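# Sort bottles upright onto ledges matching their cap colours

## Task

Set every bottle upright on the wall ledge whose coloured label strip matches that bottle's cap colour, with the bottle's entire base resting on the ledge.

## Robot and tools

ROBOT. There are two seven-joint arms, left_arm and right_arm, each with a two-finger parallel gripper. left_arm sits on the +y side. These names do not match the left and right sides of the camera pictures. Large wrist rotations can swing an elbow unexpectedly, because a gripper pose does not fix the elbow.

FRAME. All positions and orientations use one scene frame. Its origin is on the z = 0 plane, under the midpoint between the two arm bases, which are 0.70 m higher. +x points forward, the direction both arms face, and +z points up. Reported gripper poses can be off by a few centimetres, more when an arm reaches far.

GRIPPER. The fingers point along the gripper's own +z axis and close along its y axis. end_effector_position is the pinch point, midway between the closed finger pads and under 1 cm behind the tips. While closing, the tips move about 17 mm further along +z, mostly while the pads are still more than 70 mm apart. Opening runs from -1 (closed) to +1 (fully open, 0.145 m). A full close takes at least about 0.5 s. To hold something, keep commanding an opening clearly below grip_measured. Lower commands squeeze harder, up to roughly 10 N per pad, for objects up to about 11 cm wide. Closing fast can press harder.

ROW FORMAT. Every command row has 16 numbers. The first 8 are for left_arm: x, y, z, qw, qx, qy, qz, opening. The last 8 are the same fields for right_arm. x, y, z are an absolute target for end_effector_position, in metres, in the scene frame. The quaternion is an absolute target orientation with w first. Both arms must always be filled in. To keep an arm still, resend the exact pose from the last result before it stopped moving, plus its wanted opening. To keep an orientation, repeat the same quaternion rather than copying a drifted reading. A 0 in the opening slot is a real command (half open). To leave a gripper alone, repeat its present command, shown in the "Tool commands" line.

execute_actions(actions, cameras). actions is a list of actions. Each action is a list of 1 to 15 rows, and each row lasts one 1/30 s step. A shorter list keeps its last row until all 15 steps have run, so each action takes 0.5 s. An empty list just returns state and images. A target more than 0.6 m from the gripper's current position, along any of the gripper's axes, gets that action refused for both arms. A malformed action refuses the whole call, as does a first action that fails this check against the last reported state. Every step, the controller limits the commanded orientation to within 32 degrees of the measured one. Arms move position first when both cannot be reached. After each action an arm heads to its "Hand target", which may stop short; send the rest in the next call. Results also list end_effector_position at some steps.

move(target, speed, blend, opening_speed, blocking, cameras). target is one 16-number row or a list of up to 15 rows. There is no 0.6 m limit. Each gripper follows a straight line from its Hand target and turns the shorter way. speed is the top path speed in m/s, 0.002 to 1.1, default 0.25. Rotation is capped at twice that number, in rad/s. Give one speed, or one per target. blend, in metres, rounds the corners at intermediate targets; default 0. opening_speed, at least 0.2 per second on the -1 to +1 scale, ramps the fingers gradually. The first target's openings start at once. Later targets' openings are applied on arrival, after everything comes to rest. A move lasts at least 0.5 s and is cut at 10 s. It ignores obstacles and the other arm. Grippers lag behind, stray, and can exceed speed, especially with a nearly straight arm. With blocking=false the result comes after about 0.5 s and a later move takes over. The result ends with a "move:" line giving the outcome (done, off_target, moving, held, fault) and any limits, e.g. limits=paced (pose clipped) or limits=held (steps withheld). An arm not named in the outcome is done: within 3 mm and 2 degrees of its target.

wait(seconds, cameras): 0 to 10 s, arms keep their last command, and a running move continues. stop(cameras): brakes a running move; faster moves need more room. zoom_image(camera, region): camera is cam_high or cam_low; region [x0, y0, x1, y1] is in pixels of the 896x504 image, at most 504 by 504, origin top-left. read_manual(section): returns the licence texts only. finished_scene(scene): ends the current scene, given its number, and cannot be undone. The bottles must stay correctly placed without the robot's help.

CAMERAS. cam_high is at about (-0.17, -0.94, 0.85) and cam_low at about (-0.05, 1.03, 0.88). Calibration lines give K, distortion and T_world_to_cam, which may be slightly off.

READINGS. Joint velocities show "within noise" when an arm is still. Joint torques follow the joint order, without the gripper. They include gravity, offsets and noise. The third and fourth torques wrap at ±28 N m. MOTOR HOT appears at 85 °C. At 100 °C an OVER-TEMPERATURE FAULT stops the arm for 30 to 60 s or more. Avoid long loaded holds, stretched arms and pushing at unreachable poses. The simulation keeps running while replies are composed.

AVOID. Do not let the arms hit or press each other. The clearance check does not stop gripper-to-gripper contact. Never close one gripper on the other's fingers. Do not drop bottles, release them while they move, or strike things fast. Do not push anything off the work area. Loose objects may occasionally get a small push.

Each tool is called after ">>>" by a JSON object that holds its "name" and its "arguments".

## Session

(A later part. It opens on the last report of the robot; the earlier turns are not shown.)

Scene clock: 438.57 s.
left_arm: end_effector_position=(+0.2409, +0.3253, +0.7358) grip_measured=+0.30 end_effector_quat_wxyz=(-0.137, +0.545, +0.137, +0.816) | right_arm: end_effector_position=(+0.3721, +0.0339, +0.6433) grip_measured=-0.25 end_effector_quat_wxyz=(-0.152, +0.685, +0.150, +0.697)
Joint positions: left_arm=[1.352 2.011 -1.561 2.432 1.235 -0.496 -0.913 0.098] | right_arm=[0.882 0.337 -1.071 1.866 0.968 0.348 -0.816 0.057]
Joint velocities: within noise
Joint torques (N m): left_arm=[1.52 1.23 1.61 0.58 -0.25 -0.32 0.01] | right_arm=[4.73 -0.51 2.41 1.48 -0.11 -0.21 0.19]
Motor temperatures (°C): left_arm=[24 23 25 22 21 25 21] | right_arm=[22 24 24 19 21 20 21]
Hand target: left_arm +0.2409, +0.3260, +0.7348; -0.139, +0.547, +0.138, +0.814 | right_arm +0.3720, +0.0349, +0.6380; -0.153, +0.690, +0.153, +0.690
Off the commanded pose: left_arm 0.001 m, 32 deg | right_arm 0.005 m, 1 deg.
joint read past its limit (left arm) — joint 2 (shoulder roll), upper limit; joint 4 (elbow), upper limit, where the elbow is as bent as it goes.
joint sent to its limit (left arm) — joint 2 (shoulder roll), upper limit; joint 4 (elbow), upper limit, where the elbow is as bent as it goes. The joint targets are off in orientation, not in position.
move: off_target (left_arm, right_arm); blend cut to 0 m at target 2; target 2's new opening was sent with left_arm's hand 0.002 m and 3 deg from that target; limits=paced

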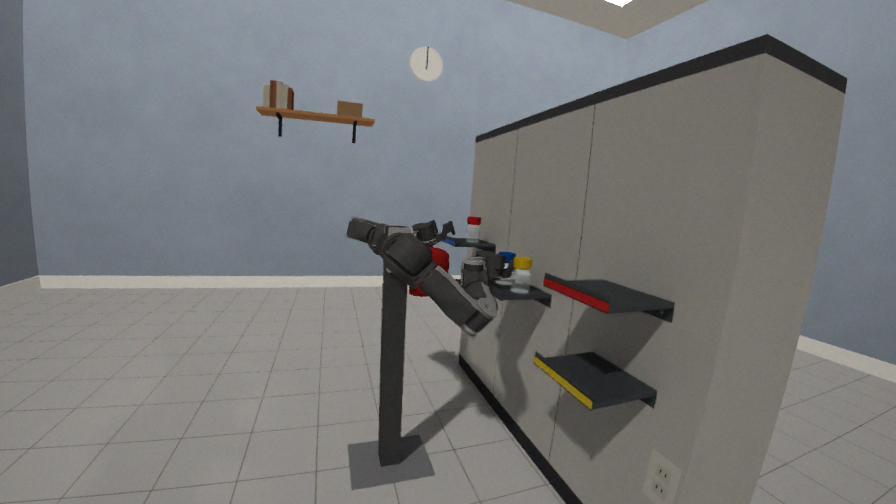

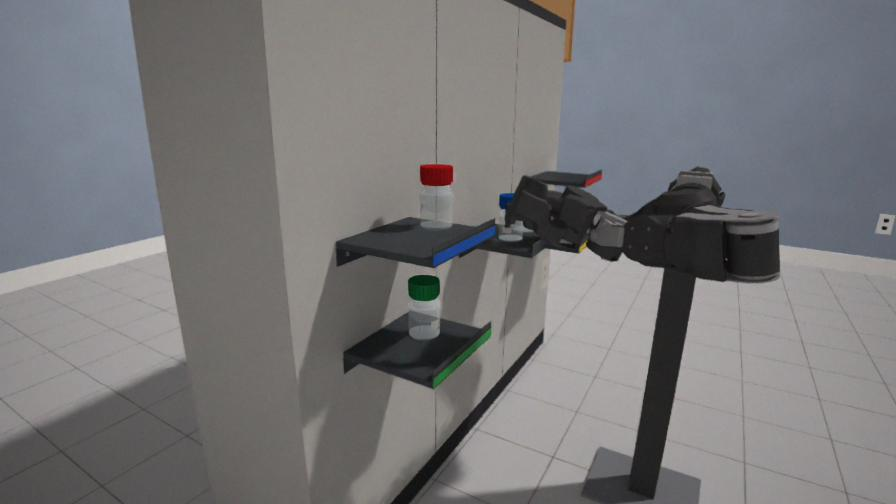

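>>> {"name": "move", "arguments": {"target": [[0.24,0.26,0.66,0,0.7071,0,0.7071,0.3,0.372,0.035,0.641,-0.153,0.690,0.153,0.690,0.0],[0.28,0.16,0.48,0,0.7071,0,0.7071,0.3,0.275,-0.01,0.645,-0.153,0.690,0.153,0.690,0.1],[0.25,0.30,0.55,0,0.7071,0,0.7071,0.3,0.275,-0.062,0.638,0,0.7071,0,0.7071,0.1],[0.24,0.328,0.68,0,0.7071,0,0.7071,0.3,0.37,-0.062,0.638,0,0.7071,0,0.7071,0.1]], "blend": [0,0.02,0.02,0], "opening_speed": 1.2}}

>>> {"name": "zoom_image", "arguments": {"camera": "cam_high", "region": [420, 200, 620, 330]}}

>>> {"name": "zoom_image", "arguments": {"camera": "cam_low", "region": [430, 140, 630, 300]}}

Scene clock: 457.27 s.
left_arm: end_effector_position=(+0.2413, +0.3272, +0.6812) grip_measured=+0.30 end_effector_quat_wxyz=(-0.113, +0.589, +0.089, +0.795) | right_arm: end_effector_position=(+0.3699, -0.0630, +0.6372) grip_measured=+0.10 end_effector_quat_wxyz=(+0.004, +0.708, +0.000, +0.707)
Joint positions: left_arm=[0.957 2.01 -1.563 2.342 1.097 -0.789 -0.849 0.098] | right_arm=[0.736 0.429 -0.952 2.011 0.921 0.432 -1.201 0.083]
Joint velocities: within noise
Joint torques (N m): left_arm=[0.8 3.44 1.35 1.39 -0.18 -0.41 -0.05] | right_arm=[5.21 -0.3 3.14 2.51 -0.37 -0.28 0.19]
Motor temperatures (°C): left_arm=[23 22 25 22 21 25 21] | right_arm=[22 23 24 19 21 20 21]
Hand target: left_arm +0.2407, +0.3278, +0.6796; -0.115, +0.592, +0.091, +0.793 | right_arm +0.3700, -0.0621, +0.6379; +0.000, +0.707, +0.000, +0.707
Off the commanded pose: left_arm 0.002 m, 24 deg | right_arm 0.001 m, 1 deg.
joint read past its limit (left arm) — joint 6 (wrist pitch), lower limit.
joint sent to its limit (left arm) — joint 2 (shoulder roll), upper limit; joint 3 (upper arm roll), lower limit; joint 6 (wrist pitch), lower limit. The joint targets are off in orientation, not in position.
move: off_target (left_arm); blend cut to 0 m at target 2

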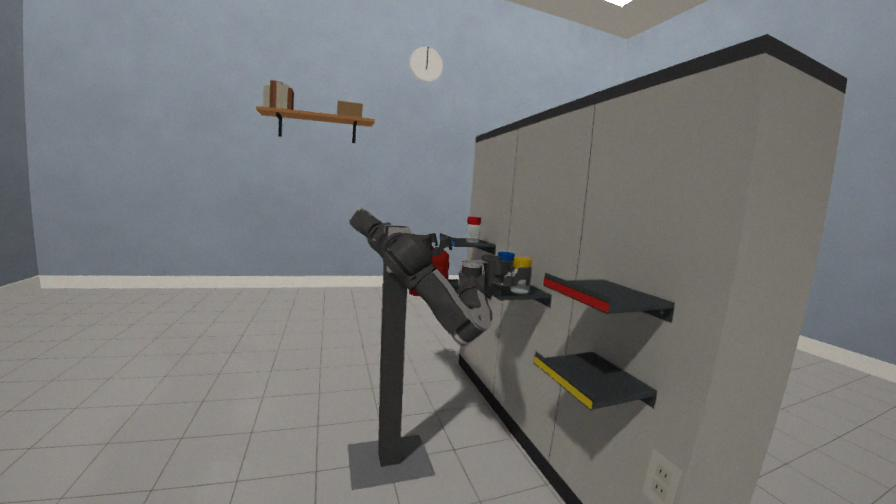

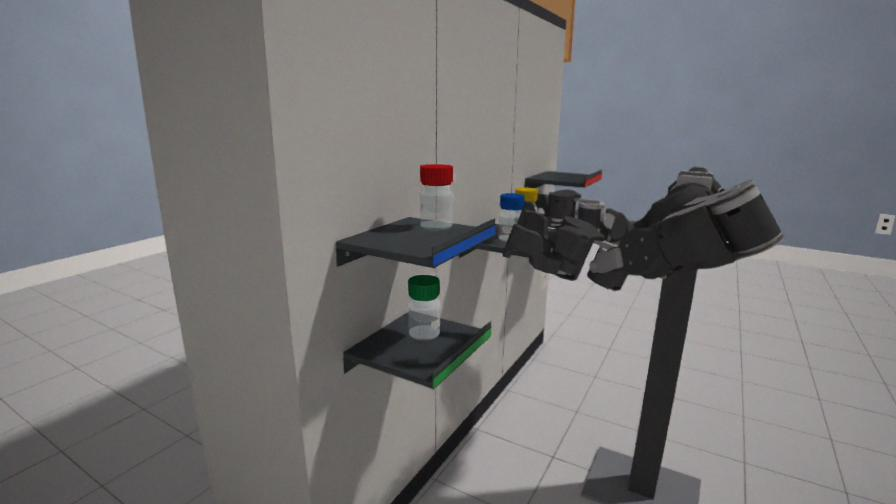

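Scaled by 2.520 from the camera's 896x504 image, which has a finer 1280x720 frame.

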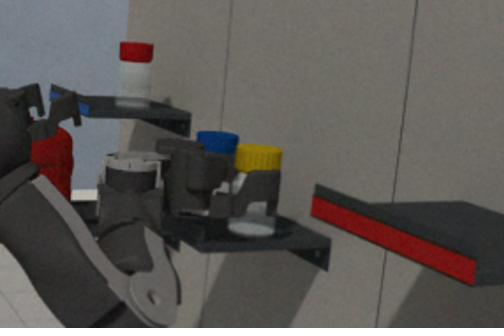

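Scaled by 2.520 from the camera's 896x504 image, which has a finer 1280x720 frame.

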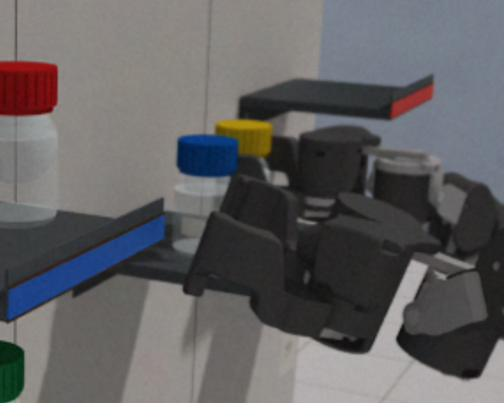

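>>> {"name": "move", "arguments": {"target": [[0.2413,0.3272,0.66,-0.113,0.589,0.089,0.795,0.3,0.37,-0.062,0.638,0,0.7071,0,0.7071,-0.6],[0.26,0.3,0.58,-0.04,-0.585,0.68,-0.44,0.3,0.37,-0.062,0.70,0,0.7071,0,0.7071,-0.6],[0.32,0.22,0.42,-0.04,-0.585,0.68,-0.44,0.3,0.27,-0.085,0.69,0,0.7071,0,0.7071,-0.6],[0.355,0.133,0.376,-0.04,-0.585,0.68,-0.44,0.3,0.27,-0.15,0.56,0,0.7071,0,0.7071,-0.6],[0.30,0.2,0.42,0,0.7071,0,0.7071,0.3,0.28,-0.18,0.45,0,0.7071,0,0.7071,-0.6]], "blend": [0,0.01,0.03,0.03,0], "opening_speed": 1.2}}

>>> {"name": "zoom_image", "arguments": {"camera": "cam_high", "region": [420, 200, 620, 330]}}

Scene clock: 510.43 s.
left_arm: end_effector_position=(+0.3004, +0.2000, +0.4198) grip_measured=+0.30 end_effector_quat_wxyz=(+0.000, +0.707, -0.005, +0.707) | right_arm: end_effector_position=(+0.2802, -0.1820, +0.4488) grip_measured=-0.14 end_effector_quat_wxyz=(+0.005, +0.710, -0.002, +0.704)
Joint positions: left_arm=[0.081 0.846 -1.013 1.544 0.617 -0.648 -0.75 0.098] | right_arm=[-0.034 0.883 -0.936 1.783 0.523 -0.508 -0.873 0.065]
Joint velocities: within noise
Joint torques (N m): left_arm=[3.28 3.05 1.85 4.12 -0.11 -0.59 -0.08] | right_arm=[2.1 3.05 1.66 3.1 -0.53 -0.58 0.18]
Motor temperatures (°C): left_arm=[23 31 25 22 22 26 24] | right_arm=[23 23 24 20 21 20 21]
Hand target: left_arm +0.3001, +0.2001, +0.4200; +0.000, +0.707, +0.000, +0.707 | right_arm +0.2800, -0.1799, +0.4501; +0.000, +0.707, +0.000, +0.707
Off the commanded pose: left_arm 0.000 m, 1 deg | right_arm 0.002 m, 1 deg.
move: done; limits=paced

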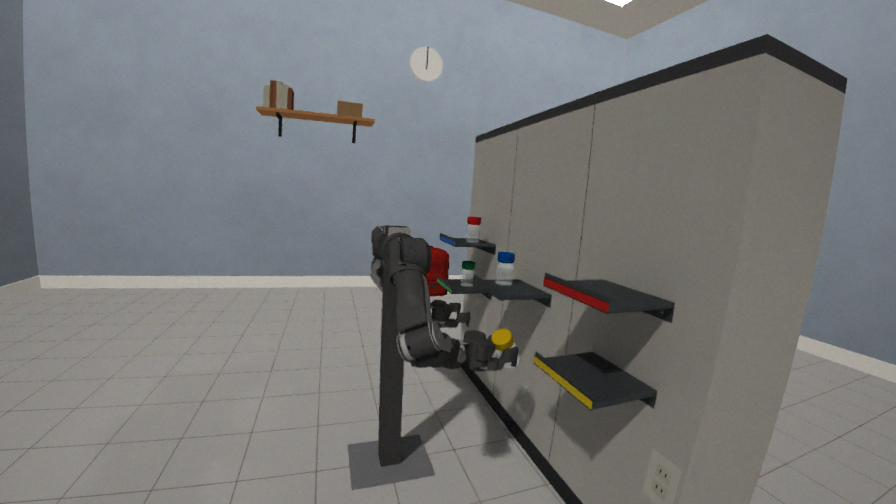

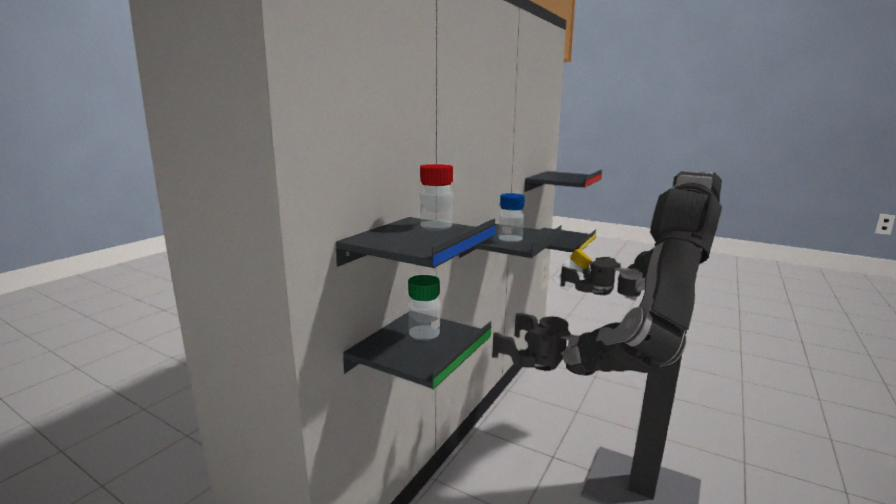

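Scaled by 2.520 from the camera's 896x504 image, which has a finer 1280x720 frame.

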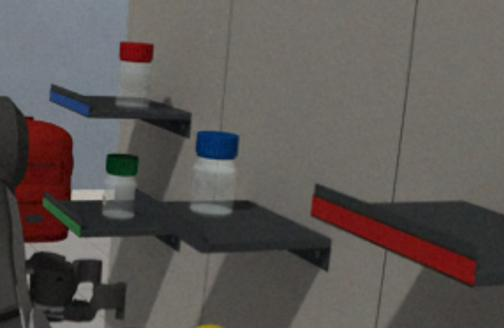

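>>> {"name": "zoom_image", "arguments": {"camera": "cam_high", "region": [440, 310, 550, 390]}}

>>> {"name": "zoom_image", "arguments": {"camera": "cam_low", "region": [540, 230, 650, 310]}}

Scaled by 4.582 from the camera's 896x504 image, which has a finer 1280x720 frame.

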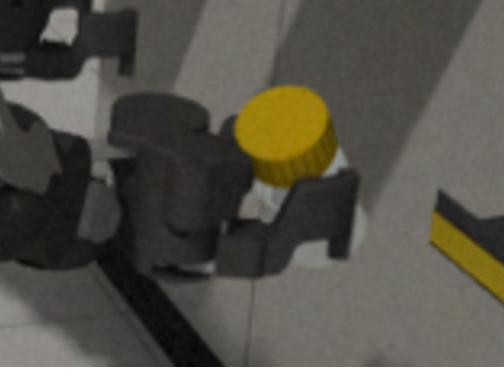

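Scaled by 4.582 from the camera's 896x504 image, which has a finer 1280x720 frame.

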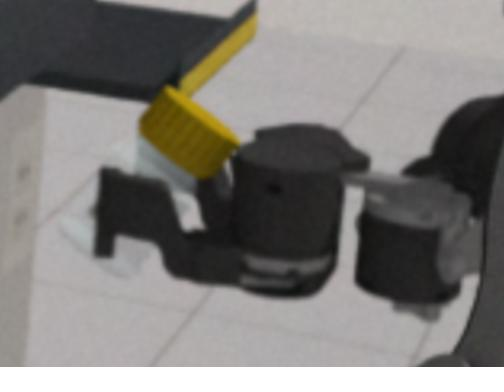

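>>> {"name": "move", "arguments": {"target": [[0.30,0.2,0.42,0,0.7071,0,0.7071,0.3,0.24,-0.17,0.52,0,0.819,0,0.573,-0.6],[0.28,0.25,0.48,0,0.7071,0,0.7071,0.3,0.23,-0.13,0.72,0,0.906,0,0.423,-0.6],[0.25,0.3,0.55,0,0.7071,0,0.7071,0.3,0.29,-0.065,0.72,0,0.906,0,0.423,-0.6]], "blend": [0.03,0.03,0]}}

>>> {"name": "zoom_image", "arguments": {"camera": "cam_high", "region": [440, 220, 560, 310]}}

>>> {"name": "zoom_image", "arguments": {"camera": "cam_low", "region": [480, 150, 640, 270]}}

Scene clock: 555.50 s.
left_arm: end_effector_position=(+0.2507, +0.2989, +0.5503) grip_measured=+0.30 end_effector_quat_wxyz=(-0.025, +0.741, -0.004, +0.671) | right_arm: end_effector_position=(+0.2911, -0.0647, +0.7195) grip_measured=-0.20 end_effector_quat_wxyz=(-0.172, +0.698, +0.168, +0.675)
Joint positions: left_arm=[0.588 1.777 -1.564 2.132 1.128 -0.786 -0.592 0.098] | right_arm=[0.761 0.682 -0.451 2.44 1.559 0.785 -0.928 0.06]
Joint velocities: within noise
Joint torques (N m): left_arm=[2.49 5.71 1.14 1.21 -0.02 -0.62 0.24] | right_arm=[5.02 1.57 1.62 0.91 -0.22 -0.21 -0.15]
Motor temperatures (°C): left_arm=[23 24 24 23 21 25 21] | right_arm=[22 23 24 20 21 21 21]
Hand target: left_arm +0.2503, +0.2999, +0.5501; -0.025, +0.741, -0.005, +0.671 | right_arm +0.2910, -0.0649, +0.7199; -0.170, +0.698, +0.168, +0.675
Off the commanded pose: left_arm 0.001 m, 6 deg | right_arm 0.001 m, 47 deg; orientation clipped.
joint sent to its limit (left arm) — joint 3 (upper arm roll), lower limit; joint 6 (wrist pitch), lower limit. The joint targets are off in orientation, not in position.
joint sent to its limit (right arm) — joint 4 (elbow), upper limit, where the elbow is as bent as it goes; joint 5 (forearm roll), upper limit; joint 6 (wrist pitch), upper limit. The joint targets are off in orientation, not in position.
move: off_target (left_arm, right_arm); limits=paced

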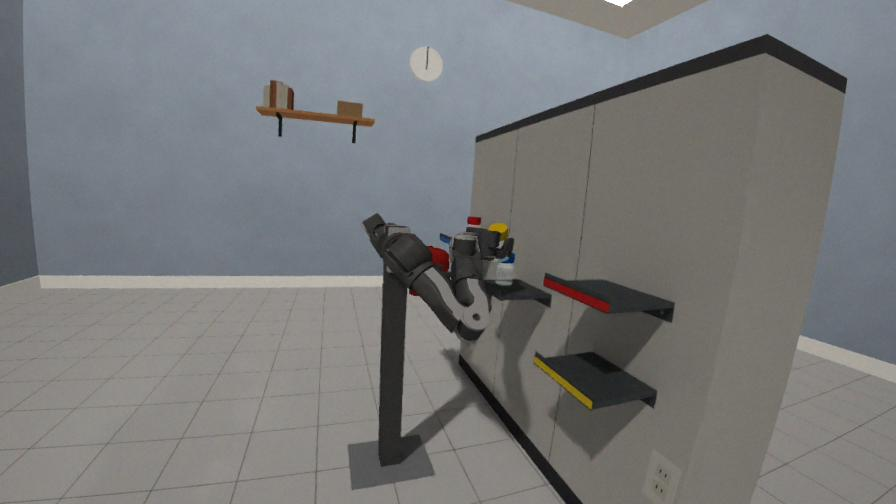

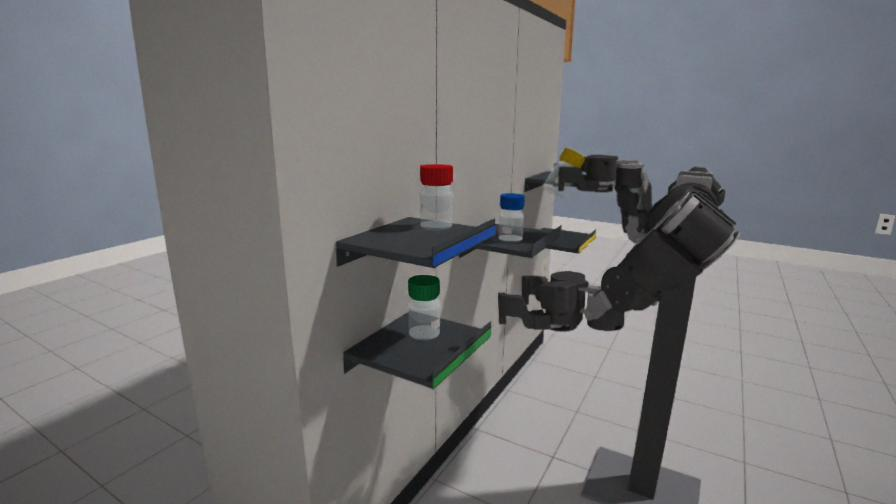

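Scaled by 4.200 from the camera's 896x504 image, which has a finer 1280x720 frame.

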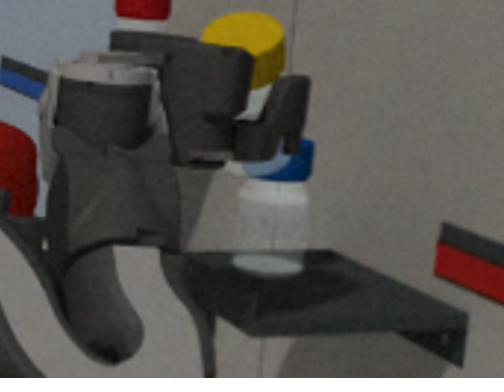

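Scaled by 3.150 from the camera's 896x504 image, which has a finer 1280x720 frame.

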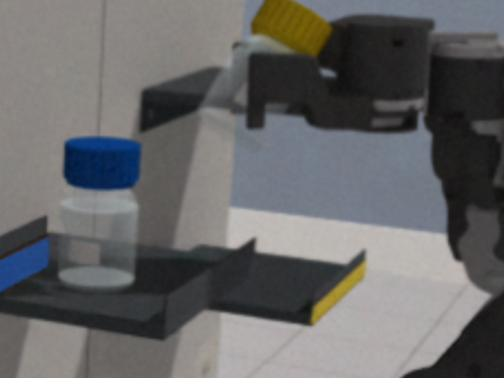

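>>> {"name": "move", "arguments": {"target": [[0.28,0.22,0.48,0,0.7071,0,0.7071,0.3,0.365,-0.066,0.735,0,0.819,0,0.573,-0.6],[0.355,0.133,0.376,-0.04,-0.585,0.68,-0.44,0.3,0.365,-0.066,0.72,0,0.906,0,0.423,-0.6]], "blend": [0.01,0]}}

>>> {"name": "zoom_image", "arguments": {"camera": "cam_high", "region": [440, 220, 560, 310]}}

>>> {"name": "zoom_image", "arguments": {"camera": "cam_low", "region": [480, 150, 640, 270]}}

Scene clock: 574.47 s.
left_arm: end_effector_position=(+0.3563, +0.1328, +0.3774) grip_measured=+0.30 end_effector_quat_wxyz=(-0.038, -0.586, +0.678, -0.443) | right_arm: end_effector_position=(+0.3656, -0.0648, +0.7186) grip_measured=-0.20 end_effector_quat_wxyz=(-0.052, +0.768, -0.027, +0.638)
Joint positions: left_arm=[0.897 0.799 -1.563 1.149 0.267 -0.305 0.278 0.098] | right_arm=[1.002 0.248 -0.638 2.047 1.559 0.785 -1.563 0.06]
Joint velocities: within noise
Joint torques (N m): left_arm=[8.35 2.31 1.88 1.14 0.26 -0.43 0.01] | right_arm=[5.74 -0.7 3.63 1.92 -0.24 0.11 -0.07]
Motor temperatures (°C): left_arm=[23 24 24 22 21 25 21] | right_arm=[23 23 24 20 21 20 21]
Hand target: left_arm +0.3550, +0.1332, +0.3760; -0.040, -0.585, +0.680, -0.440 | right_arm +0.3652, -0.0660, +0.7198; -0.053, +0.767, -0.030, +0.638
Off the commanded pose: left_arm 0.002 m, 1 deg | right_arm 0.002 m, 30 deg.
joint sent to its limit (right arm) — joint 5 (forearm roll), upper limit; joint 6 (wrist pitch), upper limit; joint 7 (wrist yaw), lower limit. The joint targets are off in orientation, not in position.
move: off_target (right_arm)

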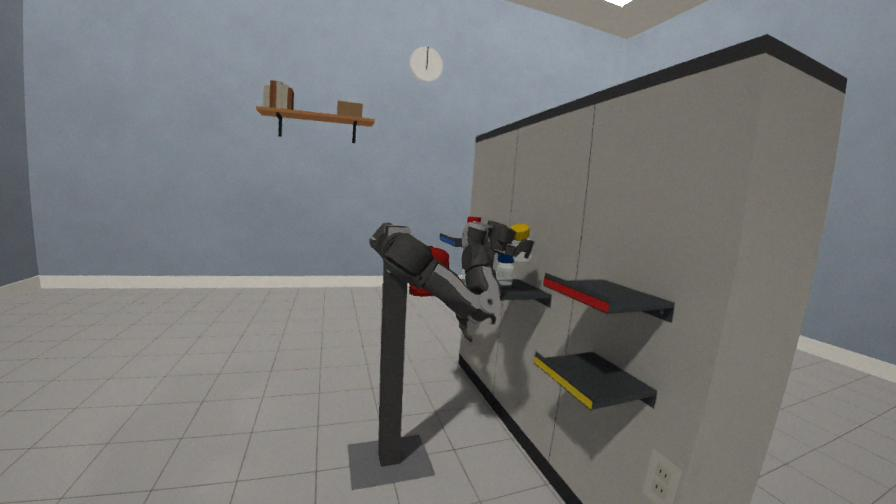

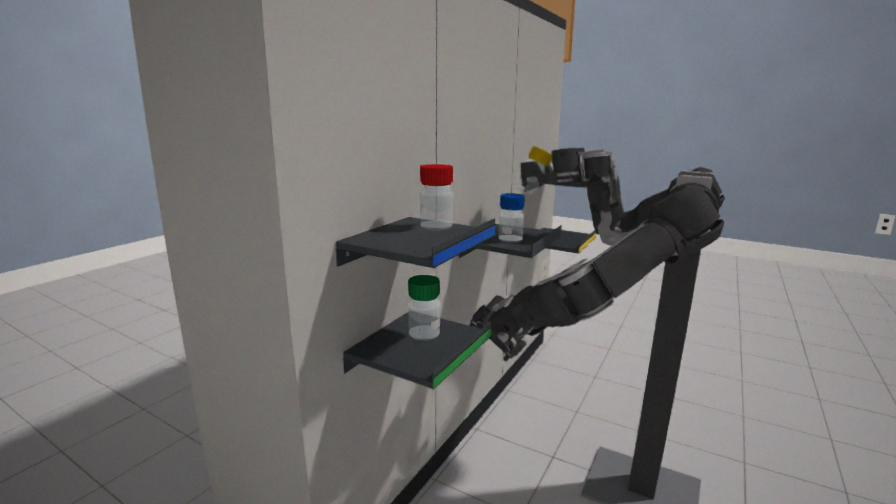

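Scaled by 4.200 from the camera's 896x504 image, which has a finer 1280x720 frame.

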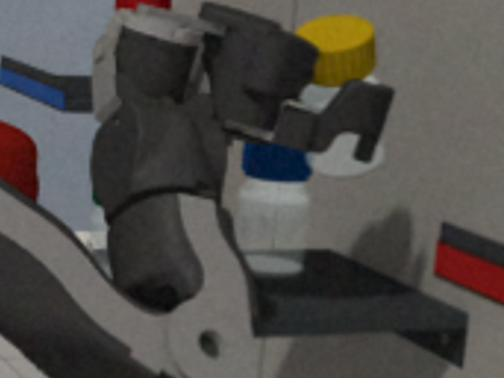

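Scaled by 3.150 from the camera's 896x504 image, which has a finer 1280x720 frame.

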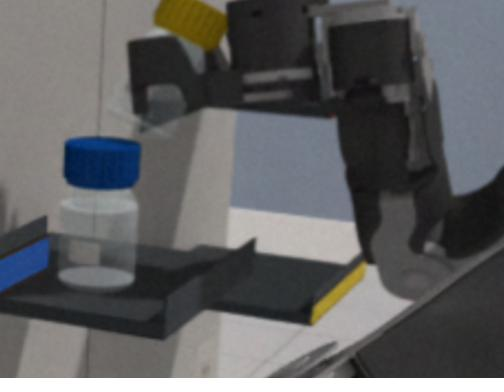

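>>> {"name": "move", "arguments": {"target": [0.25,0.2,0.45,0,0.7071,0,0.7071,0.3,0.365,-0.062,0.73,-0.108,0.845,0.187,0.488,-0.6]}}

>>> {"name": "zoom_image", "arguments": {"camera": "cam_high", "region": [440, 220, 560, 310]}}

>>> {"name": "zoom_image", "arguments": {"camera": "cam_low", "region": [480, 150, 640, 270]}}

Scene clock: 599.67 s.
left_arm: end_effector_position=(+0.2501, +0.2003, +0.4494) grip_measured=+0.30 end_effector_quat_wxyz=(-0.001, +0.708, -0.004, +0.706) | right_arm: end_effector_position=(+0.3656, -0.0628, +0.7294) grip_measured=-0.20 end_effector_quat_wxyz=(-0.135, +0.731, +0.230, +0.629)
Joint positions: left_arm=[0.014 1.05 -1.16 1.83 0.482 -0.682 -1.03 0.098] | right_arm=[1.193 0.755 -0.774 2.007 1.559 0.785 -0.625 0.06]
Joint velocities: within noise
Joint torques (N m): left_arm=[2.23 3.36 1.43 4.18 -0.28 -0.46 -0.05] | right_arm=[6.76 1.07 2.77 0.55 -0.14 -0.31 0.1]
Motor temperatures (°C): left_arm=[25 24 24 22 21 25 21] | right_arm=[24 23 24 20 21 20 21]
Hand target: left_arm +0.2500, +0.2000, +0.4500; +0.000, +0.707, +0.000, +0.707 | right_arm +0.3652, -0.0620, +0.7297; -0.135, +0.730, +0.233, +0.628
Off the commanded pose: left_arm 0.001 m, 0 deg | right_arm 0.001 m, 22 deg.
joint sent to its limit (right arm) — joint 5 (forearm roll), upper limit; joint 6 (wrist pitch), upper limit. The joint targets are off in orientation, not in position.
move: off_target (right_arm)

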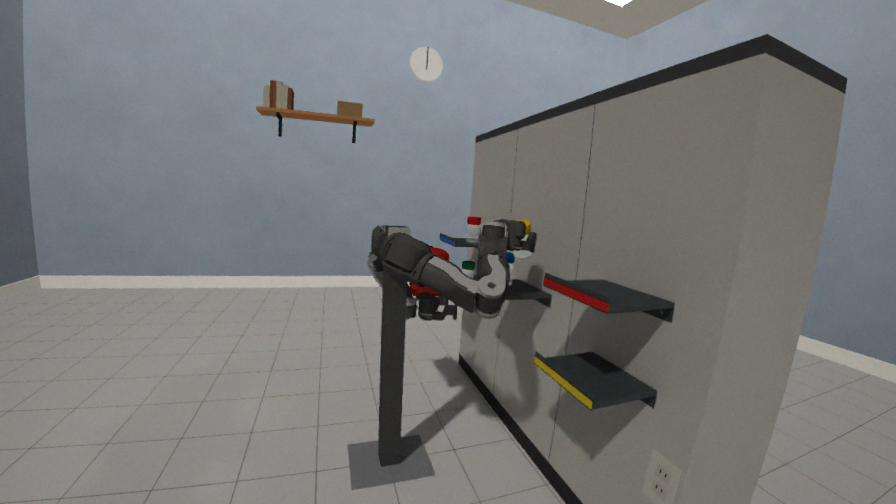

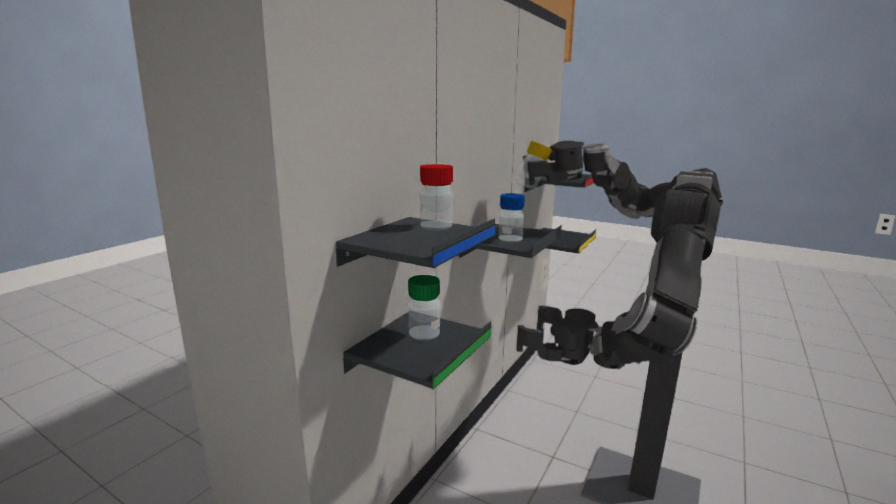

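Scaled by 4.200 from the camera's 896x504 image, which has a finer 1280x720 frame.

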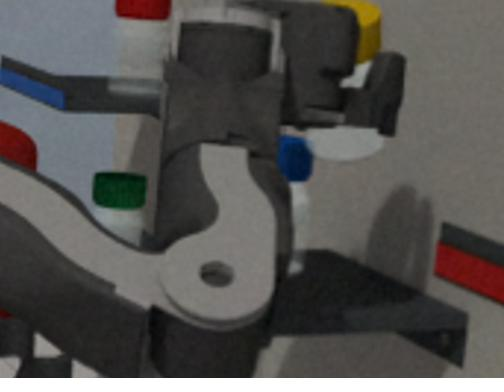

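Scaled by 3.150 from the camera's 896x504 image, which has a finer 1280x720 frame.

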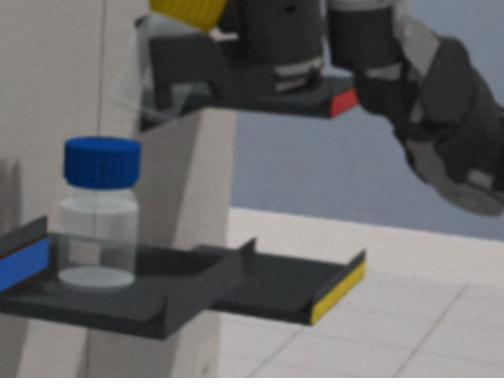

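>>> {"name": "move", "arguments": {"target": [[0.25,0.2,0.45,0,0.7071,0,0.7071,0.3,0.345,-0.064,0.72,0,0.7071,0,0.7071,-0.6],[0.25,0.2,0.45,0,0.7071,0,0.7071,0.3,0.345,-0.064,0.705,0,0.7071,0,0.7071,-0.6],[0.25,0.2,0.45,0,0.7071,0,0.7071,0.3,0.385,-0.064,0.705,0,0.7071,0,0.7071,-0.6]], "speed": [0.2,0.1,0.04]}}

>>> {"name": "zoom_image", "arguments": {"camera": "cam_high", "region": [440, 220, 560, 310]}}

>>> {"name": "zoom_image", "arguments": {"camera": "cam_low", "region": [480, 150, 640, 270]}}

Scene clock: 625.10 s.
left_arm: end_effector_position=(+0.2501, +0.2003, +0.4495) grip_measured=+0.30 end_effector_quat_wxyz=(-0.001, +0.708, -0.004, +0.706) | right_arm: end_effector_position=(+0.3855, -0.0652, +0.7024) grip_measured=-0.20 end_effector_quat_wxyz=(+0.002, +0.712, -0.001, +0.703)
Joint positions: left_arm=[0.014 1.05 -1.16 1.83 0.482 -0.682 -1.03 0.098] | right_arm=[1.017 0.409 -0.899 1.979 1.227 0.561 -1.304 0.06]
Joint velocities: within noise
Joint torques (N m): left_arm=[2.25 3.36 1.43 4.18 -0.28 -0.46 -0.05] | right_arm=[6.69 -0.38 2.55 1.87 -0.71 -0.26 0.17]
Motor temperatures (°C): left_arm=[23 24 24 22 22 25 21] | right_arm=[25 23 24 19 21 20 21]
Hand target: left_arm +0.2500, +0.2000, +0.4500; +0.000, +0.707, +0.000, +0.707 | right_arm +0.3850, -0.0640, +0.7050; +0.000, +0.707, +0.000, +0.707
Off the commanded pose: left_arm 0.001 m, 0 deg | right_arm 0.003 m, 1 deg.
move: done

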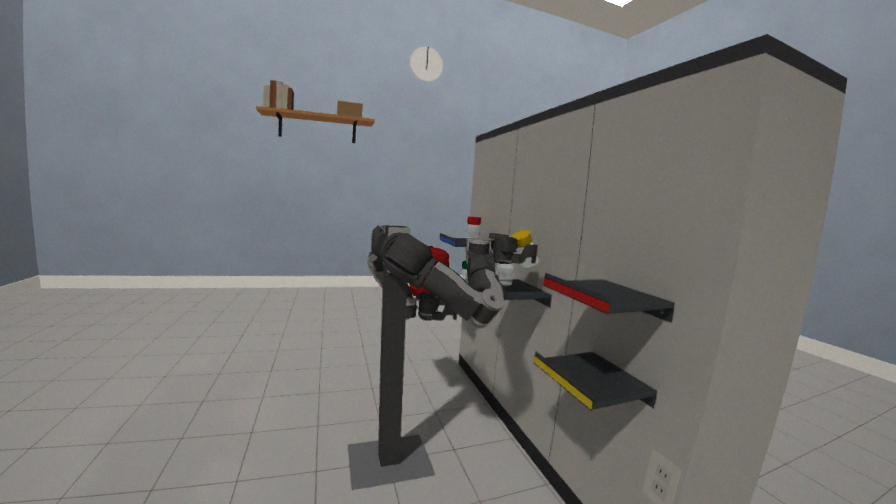

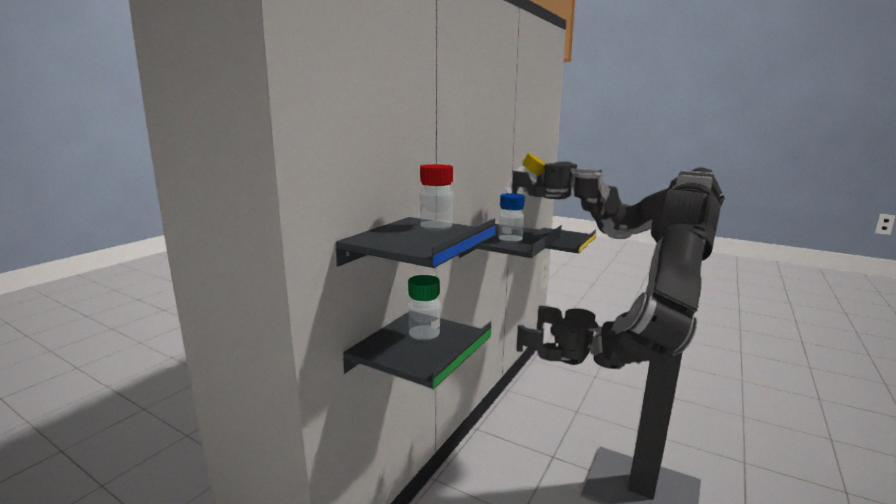

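Scaled by 4.200 from the camera's 896x504 image, which has a finer 1280x720 frame.

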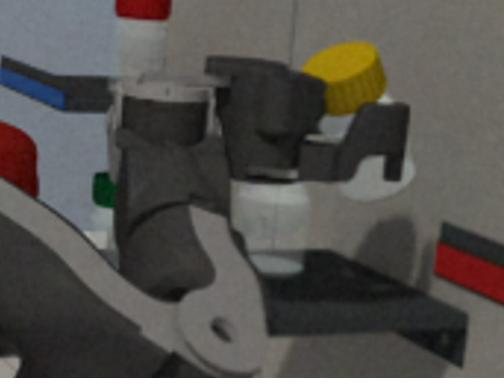

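Scaled by 3.150 from the camera's 896x504 image, which has a finer 1280x720 frame.

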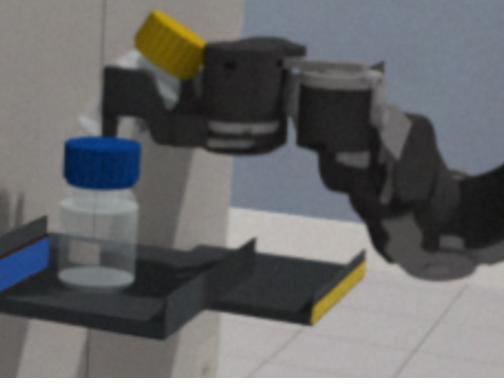

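>>> {"name": "move", "arguments": {"target": [0.25,0.2,0.45,0,0.7071,0,0.7071,0.3,0.42,-0.064,0.705,0,0.7071,0,0.7071,-0.6], "speed": 0.04}}

>>> {"name": "zoom_image", "arguments": {"camera": "cam_high", "region": [440, 220, 560, 310]}}

>>> {"name": "zoom_image", "arguments": {"camera": "cam_low", "region": [480, 150, 640, 270]}}

Scene clock: 633.23 s.
left_arm: end_effector_position=(+0.2501, +0.2003, +0.4495) grip_measured=+0.30 end_effector_quat_wxyz=(-0.001, +0.708, -0.004, +0.706) | right_arm: end_effector_position=(+0.4204, -0.0655, +0.7019) grip_measured=-0.20 end_effector_quat_wxyz=(+0.002, +0.712, -0.001, +0.702)
Joint positions: left_arm=[0.014 1.05 -1.16 1.83 0.482 -0.682 -1.03 0.098] | right_arm=[1.071 0.386 -0.907 1.794 1.179 0.516 -1.154 0.06]
Joint velocities: within noise
Joint torques (N m): left_arm=[2.25 3.34 1.42 4.16 -0.28 -0.46 -0.05] | right_arm=[7.42 -0.38 2.78 1.98 -0.7 -0.37 0.18]
Motor temperatures (°C): left_arm=[23 24 24 23 22 25 21] | right_arm=[25 23 24 19 21 20 21]
Hand target: left_arm +0.2500, +0.2000, +0.4500; +0.000, +0.707, +0.000, +0.707 | right_arm +0.4200, -0.0641, +0.7049; +0.000, +0.707, +0.000, +0.707
Off the commanded pose: left_arm 0.001 m, 0 deg | right_arm 0.003 m, 1 deg.
move: done

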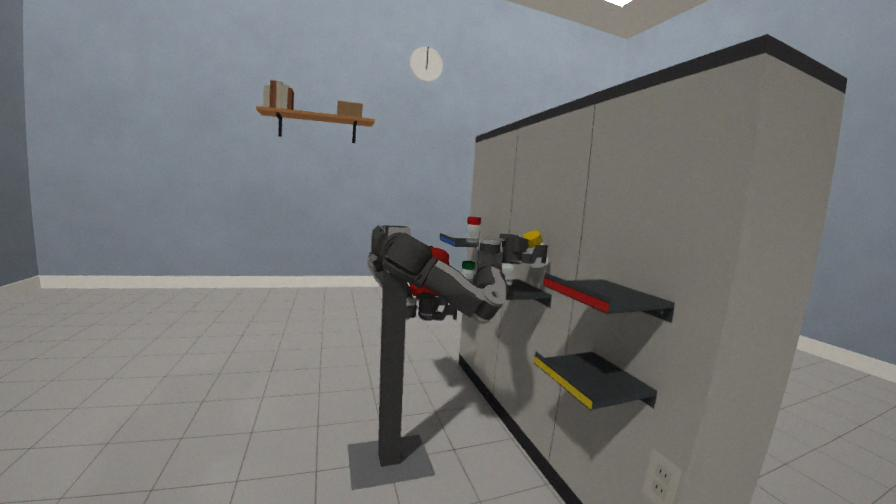

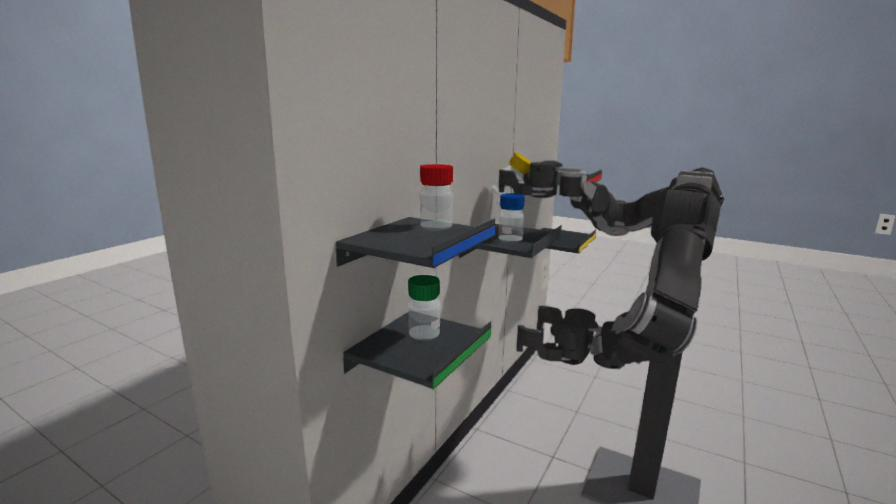

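Scaled by 4.200 from the camera's 896x504 image, which has a finer 1280x720 frame.

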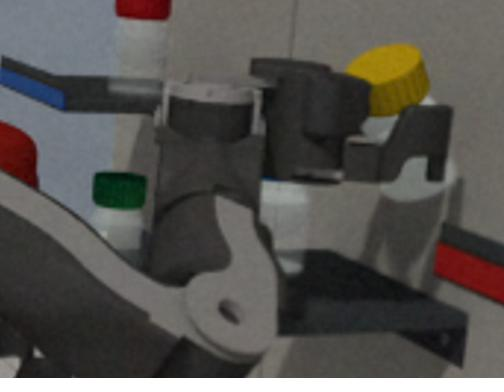

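Scaled by 3.150 from the camera's 896x504 image, which has a finer 1280x720 frame.

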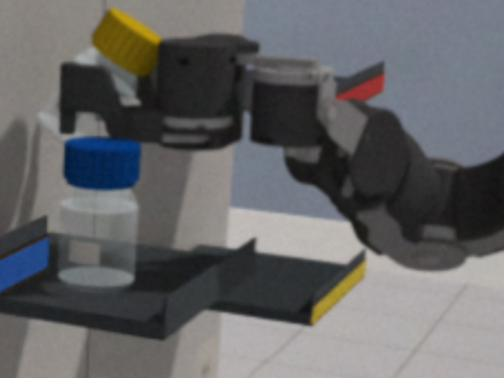

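>>> {"name": "move", "arguments": {"target": [0.25,0.2,0.45,0,0.7071,0,0.7071,0.3,0.445,-0.064,0.705,0,0.7071,0,0.7071,-0.6], "speed": 0.03}}

>>> {"name": "zoom_image", "arguments": {"camera": "cam_high", "region": [440, 220, 560, 310]}}

>>> {"name": "zoom_image", "arguments": {"camera": "cam_low", "region": [480, 150, 640, 270]}}

Scene clock: 642.00 s.
left_arm: end_effector_position=(+0.2501, +0.2003, +0.4495) grip_measured=+0.30 end_effector_quat_wxyz=(-0.001, +0.708, -0.004, +0.706) | right_arm: end_effector_position=(+0.4425, -0.0635, +0.7035) grip_measured=-0.24 end_effector_quat_wxyz=(+0.000, +0.710, +0.000, +0.704)
Joint positions: left_arm=[0.014 1.05 -1.16 1.83 0.482 -0.682 -1.03 0.098] | right_arm=[1.111 0.355 -0.913 1.665 1.144 0.486 -1.061 0.058]
Joint velocities: within noise
Joint torques (N m): left_arm=[2.25 3.36 1.43 4.16 -0.28 -0.46 -0.05] | right_arm=[8.14 -0.04 2.84 -0.42 -0.66 -0.52 0.49]
Motor temperatures (°C): left_arm=[23 24 24 23 22 25 21] | right_arm=[25 23 24 19 21 20 21]
Hand target: left_arm +0.2500, +0.2000, +0.4500; +0.000, +0.707, +0.000, +0.707 | right_arm +0.4449, -0.0639, +0.7051; +0.000, +0.707, +0.000, +0.707
Off the commanded pose: left_arm 0.001 m, 0 deg | right_arm 0.003 m, 1 deg.
move: done

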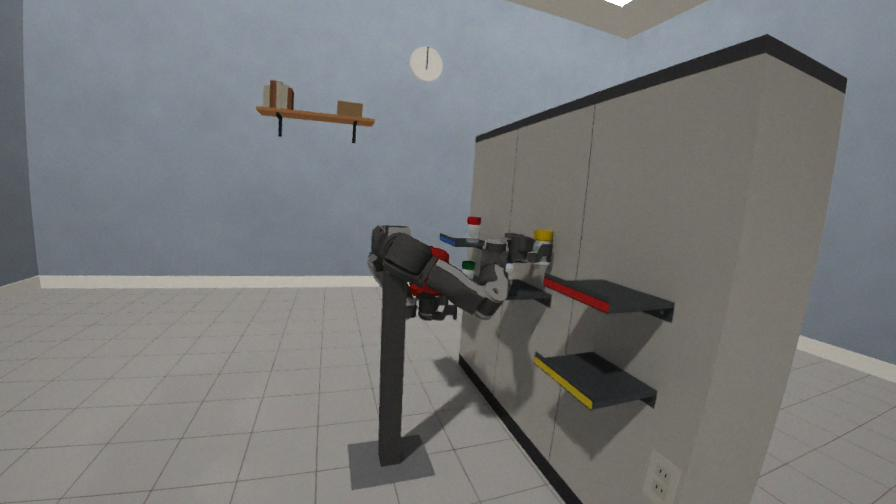

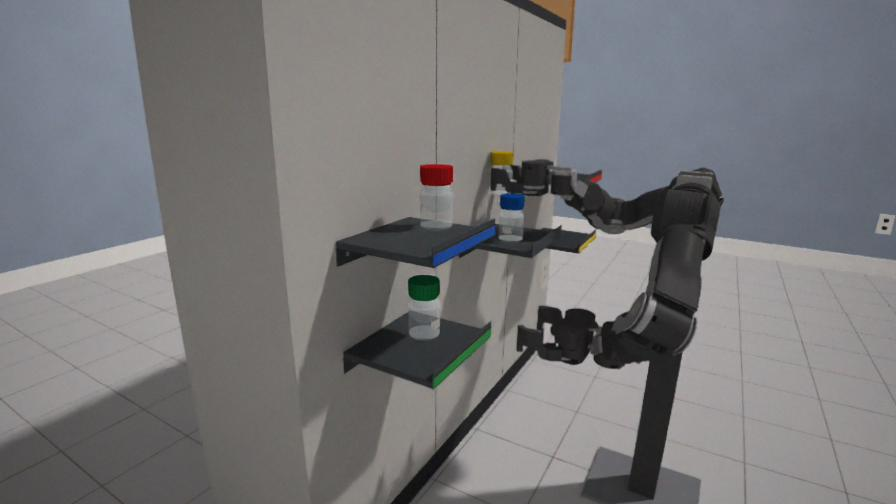

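Scaled by 4.200 from the camera's 896x504 image, which has a finer 1280x720 frame.

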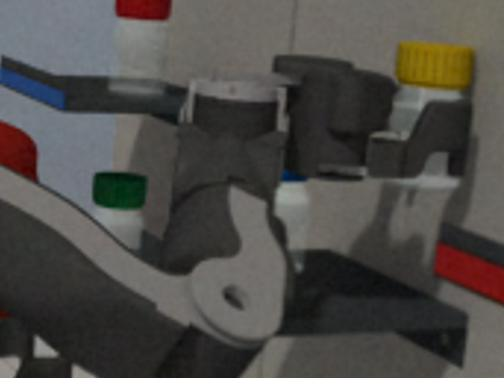

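Scaled by 3.150 from the camera's 896x504 image, which has a finer 1280x720 frame.

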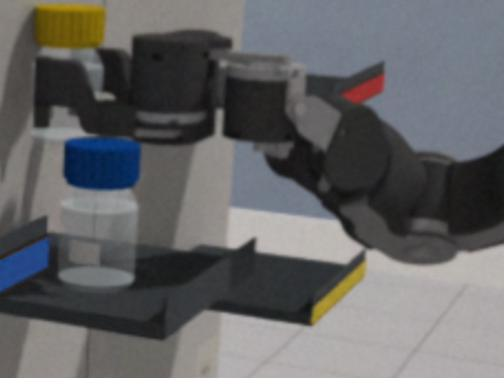

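>>> {"name": "move", "arguments": {"target": [[0.23,0.16,0.52,0,0.7071,0,0.7071,0.3,0.27,-0.075,0.71,0,0.7071,0,0.7071,-0.6],[0.22,0.2,0.6,0,0.7071,0,0.7071,0.3,0.23,-0.15,0.705,0,0.7071,0,0.7071,-0.6],[0.23,0.28,0.68,0,0.7071,0,0.7071,0.3,0.23,-0.26,0.60,0,0.7071,0,0.7071,-0.6]], "blend": [0.02,0.02,0]}}

>>> {"name": "zoom_image", "arguments": {"camera": "cam_high", "region": [420, 200, 600, 380]}}

Scene clock: 679.47 s.
left_arm: end_effector_position=(+0.2221, +0.2160, +0.6164) grip_measured=+0.30 end_effector_quat_wxyz=(+0.007, +0.624, -0.040, +0.780) | right_arm: end_effector_position=(+0.2476, -0.1438, +0.6878) grip_measured=-0.24 end_effector_quat_wxyz=(+0.181, +0.596, -0.186, +0.760)
Joint positions: left_arm=[0.096 1.717 -1.197 2.434 0.352 -0.785 -1.289 0.098] | right_arm=[0.321 0.224 -0.864 2.439 0.258 0.783 -1.565 0.058]
Joint velocities: within noise
Joint torques (N m): left_arm=[2.1 4.02 0.58 2.54 -0.16 -0.31 0.2] | right_arm=[3.36 -0.17 0.68 2.51 -0.44 0.05 -0.05]
Motor temperatures (°C): left_arm=[22 24 24 23 22 25 21] | right_arm=[27 23 24 19 21 20 21]
Hand target: left_arm +0.2221, +0.2156, +0.6152; +0.010, +0.625, -0.040, +0.779 | right_arm +0.2471, -0.1443, +0.6887; +0.182, +0.594, -0.187, +0.761
Off the commanded pose: left_arm 0.091 m, 13 deg | right_arm 0.147 m, 33 deg.
joint read past its limit (left arm) — joint 4 (elbow), upper limit, where the elbow is as bent as it goes.
joint sent to its limit (left arm) — joint 4 (elbow), upper limit, where the elbow is as bent as it goes; joint 6 (wrist pitch), lower limit.
move: held (right_arm; a check stopped the path), off_target (left_arm; braked when a check withheld steps of right_arm); path passed 1 of 3 targets; limits=paced,held
pose unreachable (right arm): on one or more control steps of this call, first in action 0 (counted from 0), this arm could not follow its commanded pose, so it was not sent that pose on those steps. It may still have moved: this result reports where it is.
cause: moving toward the commanded pose would bring two parts of the arm too close to each other (joints 4 (elbow) and 5 (forearm roll) lie between them).

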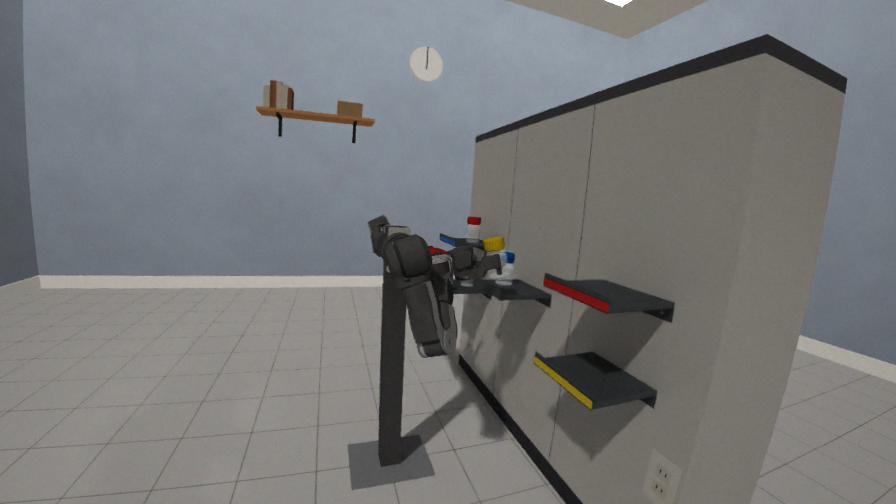

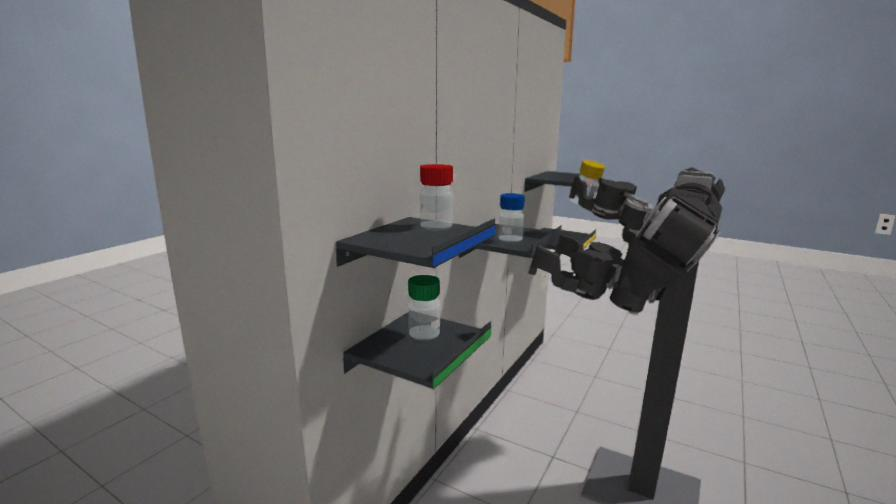

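Scaled by 2.800 from the camera's 896x504 image, which has a finer 1280x720 frame.

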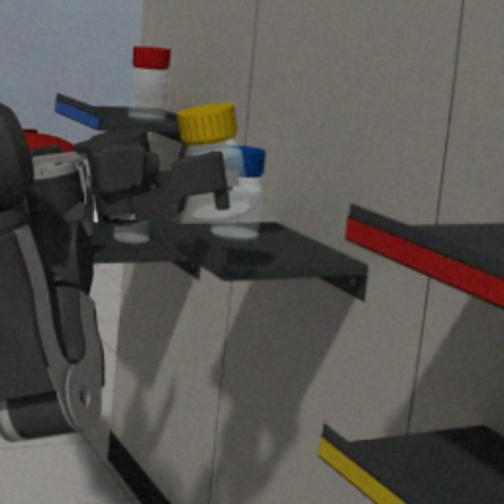

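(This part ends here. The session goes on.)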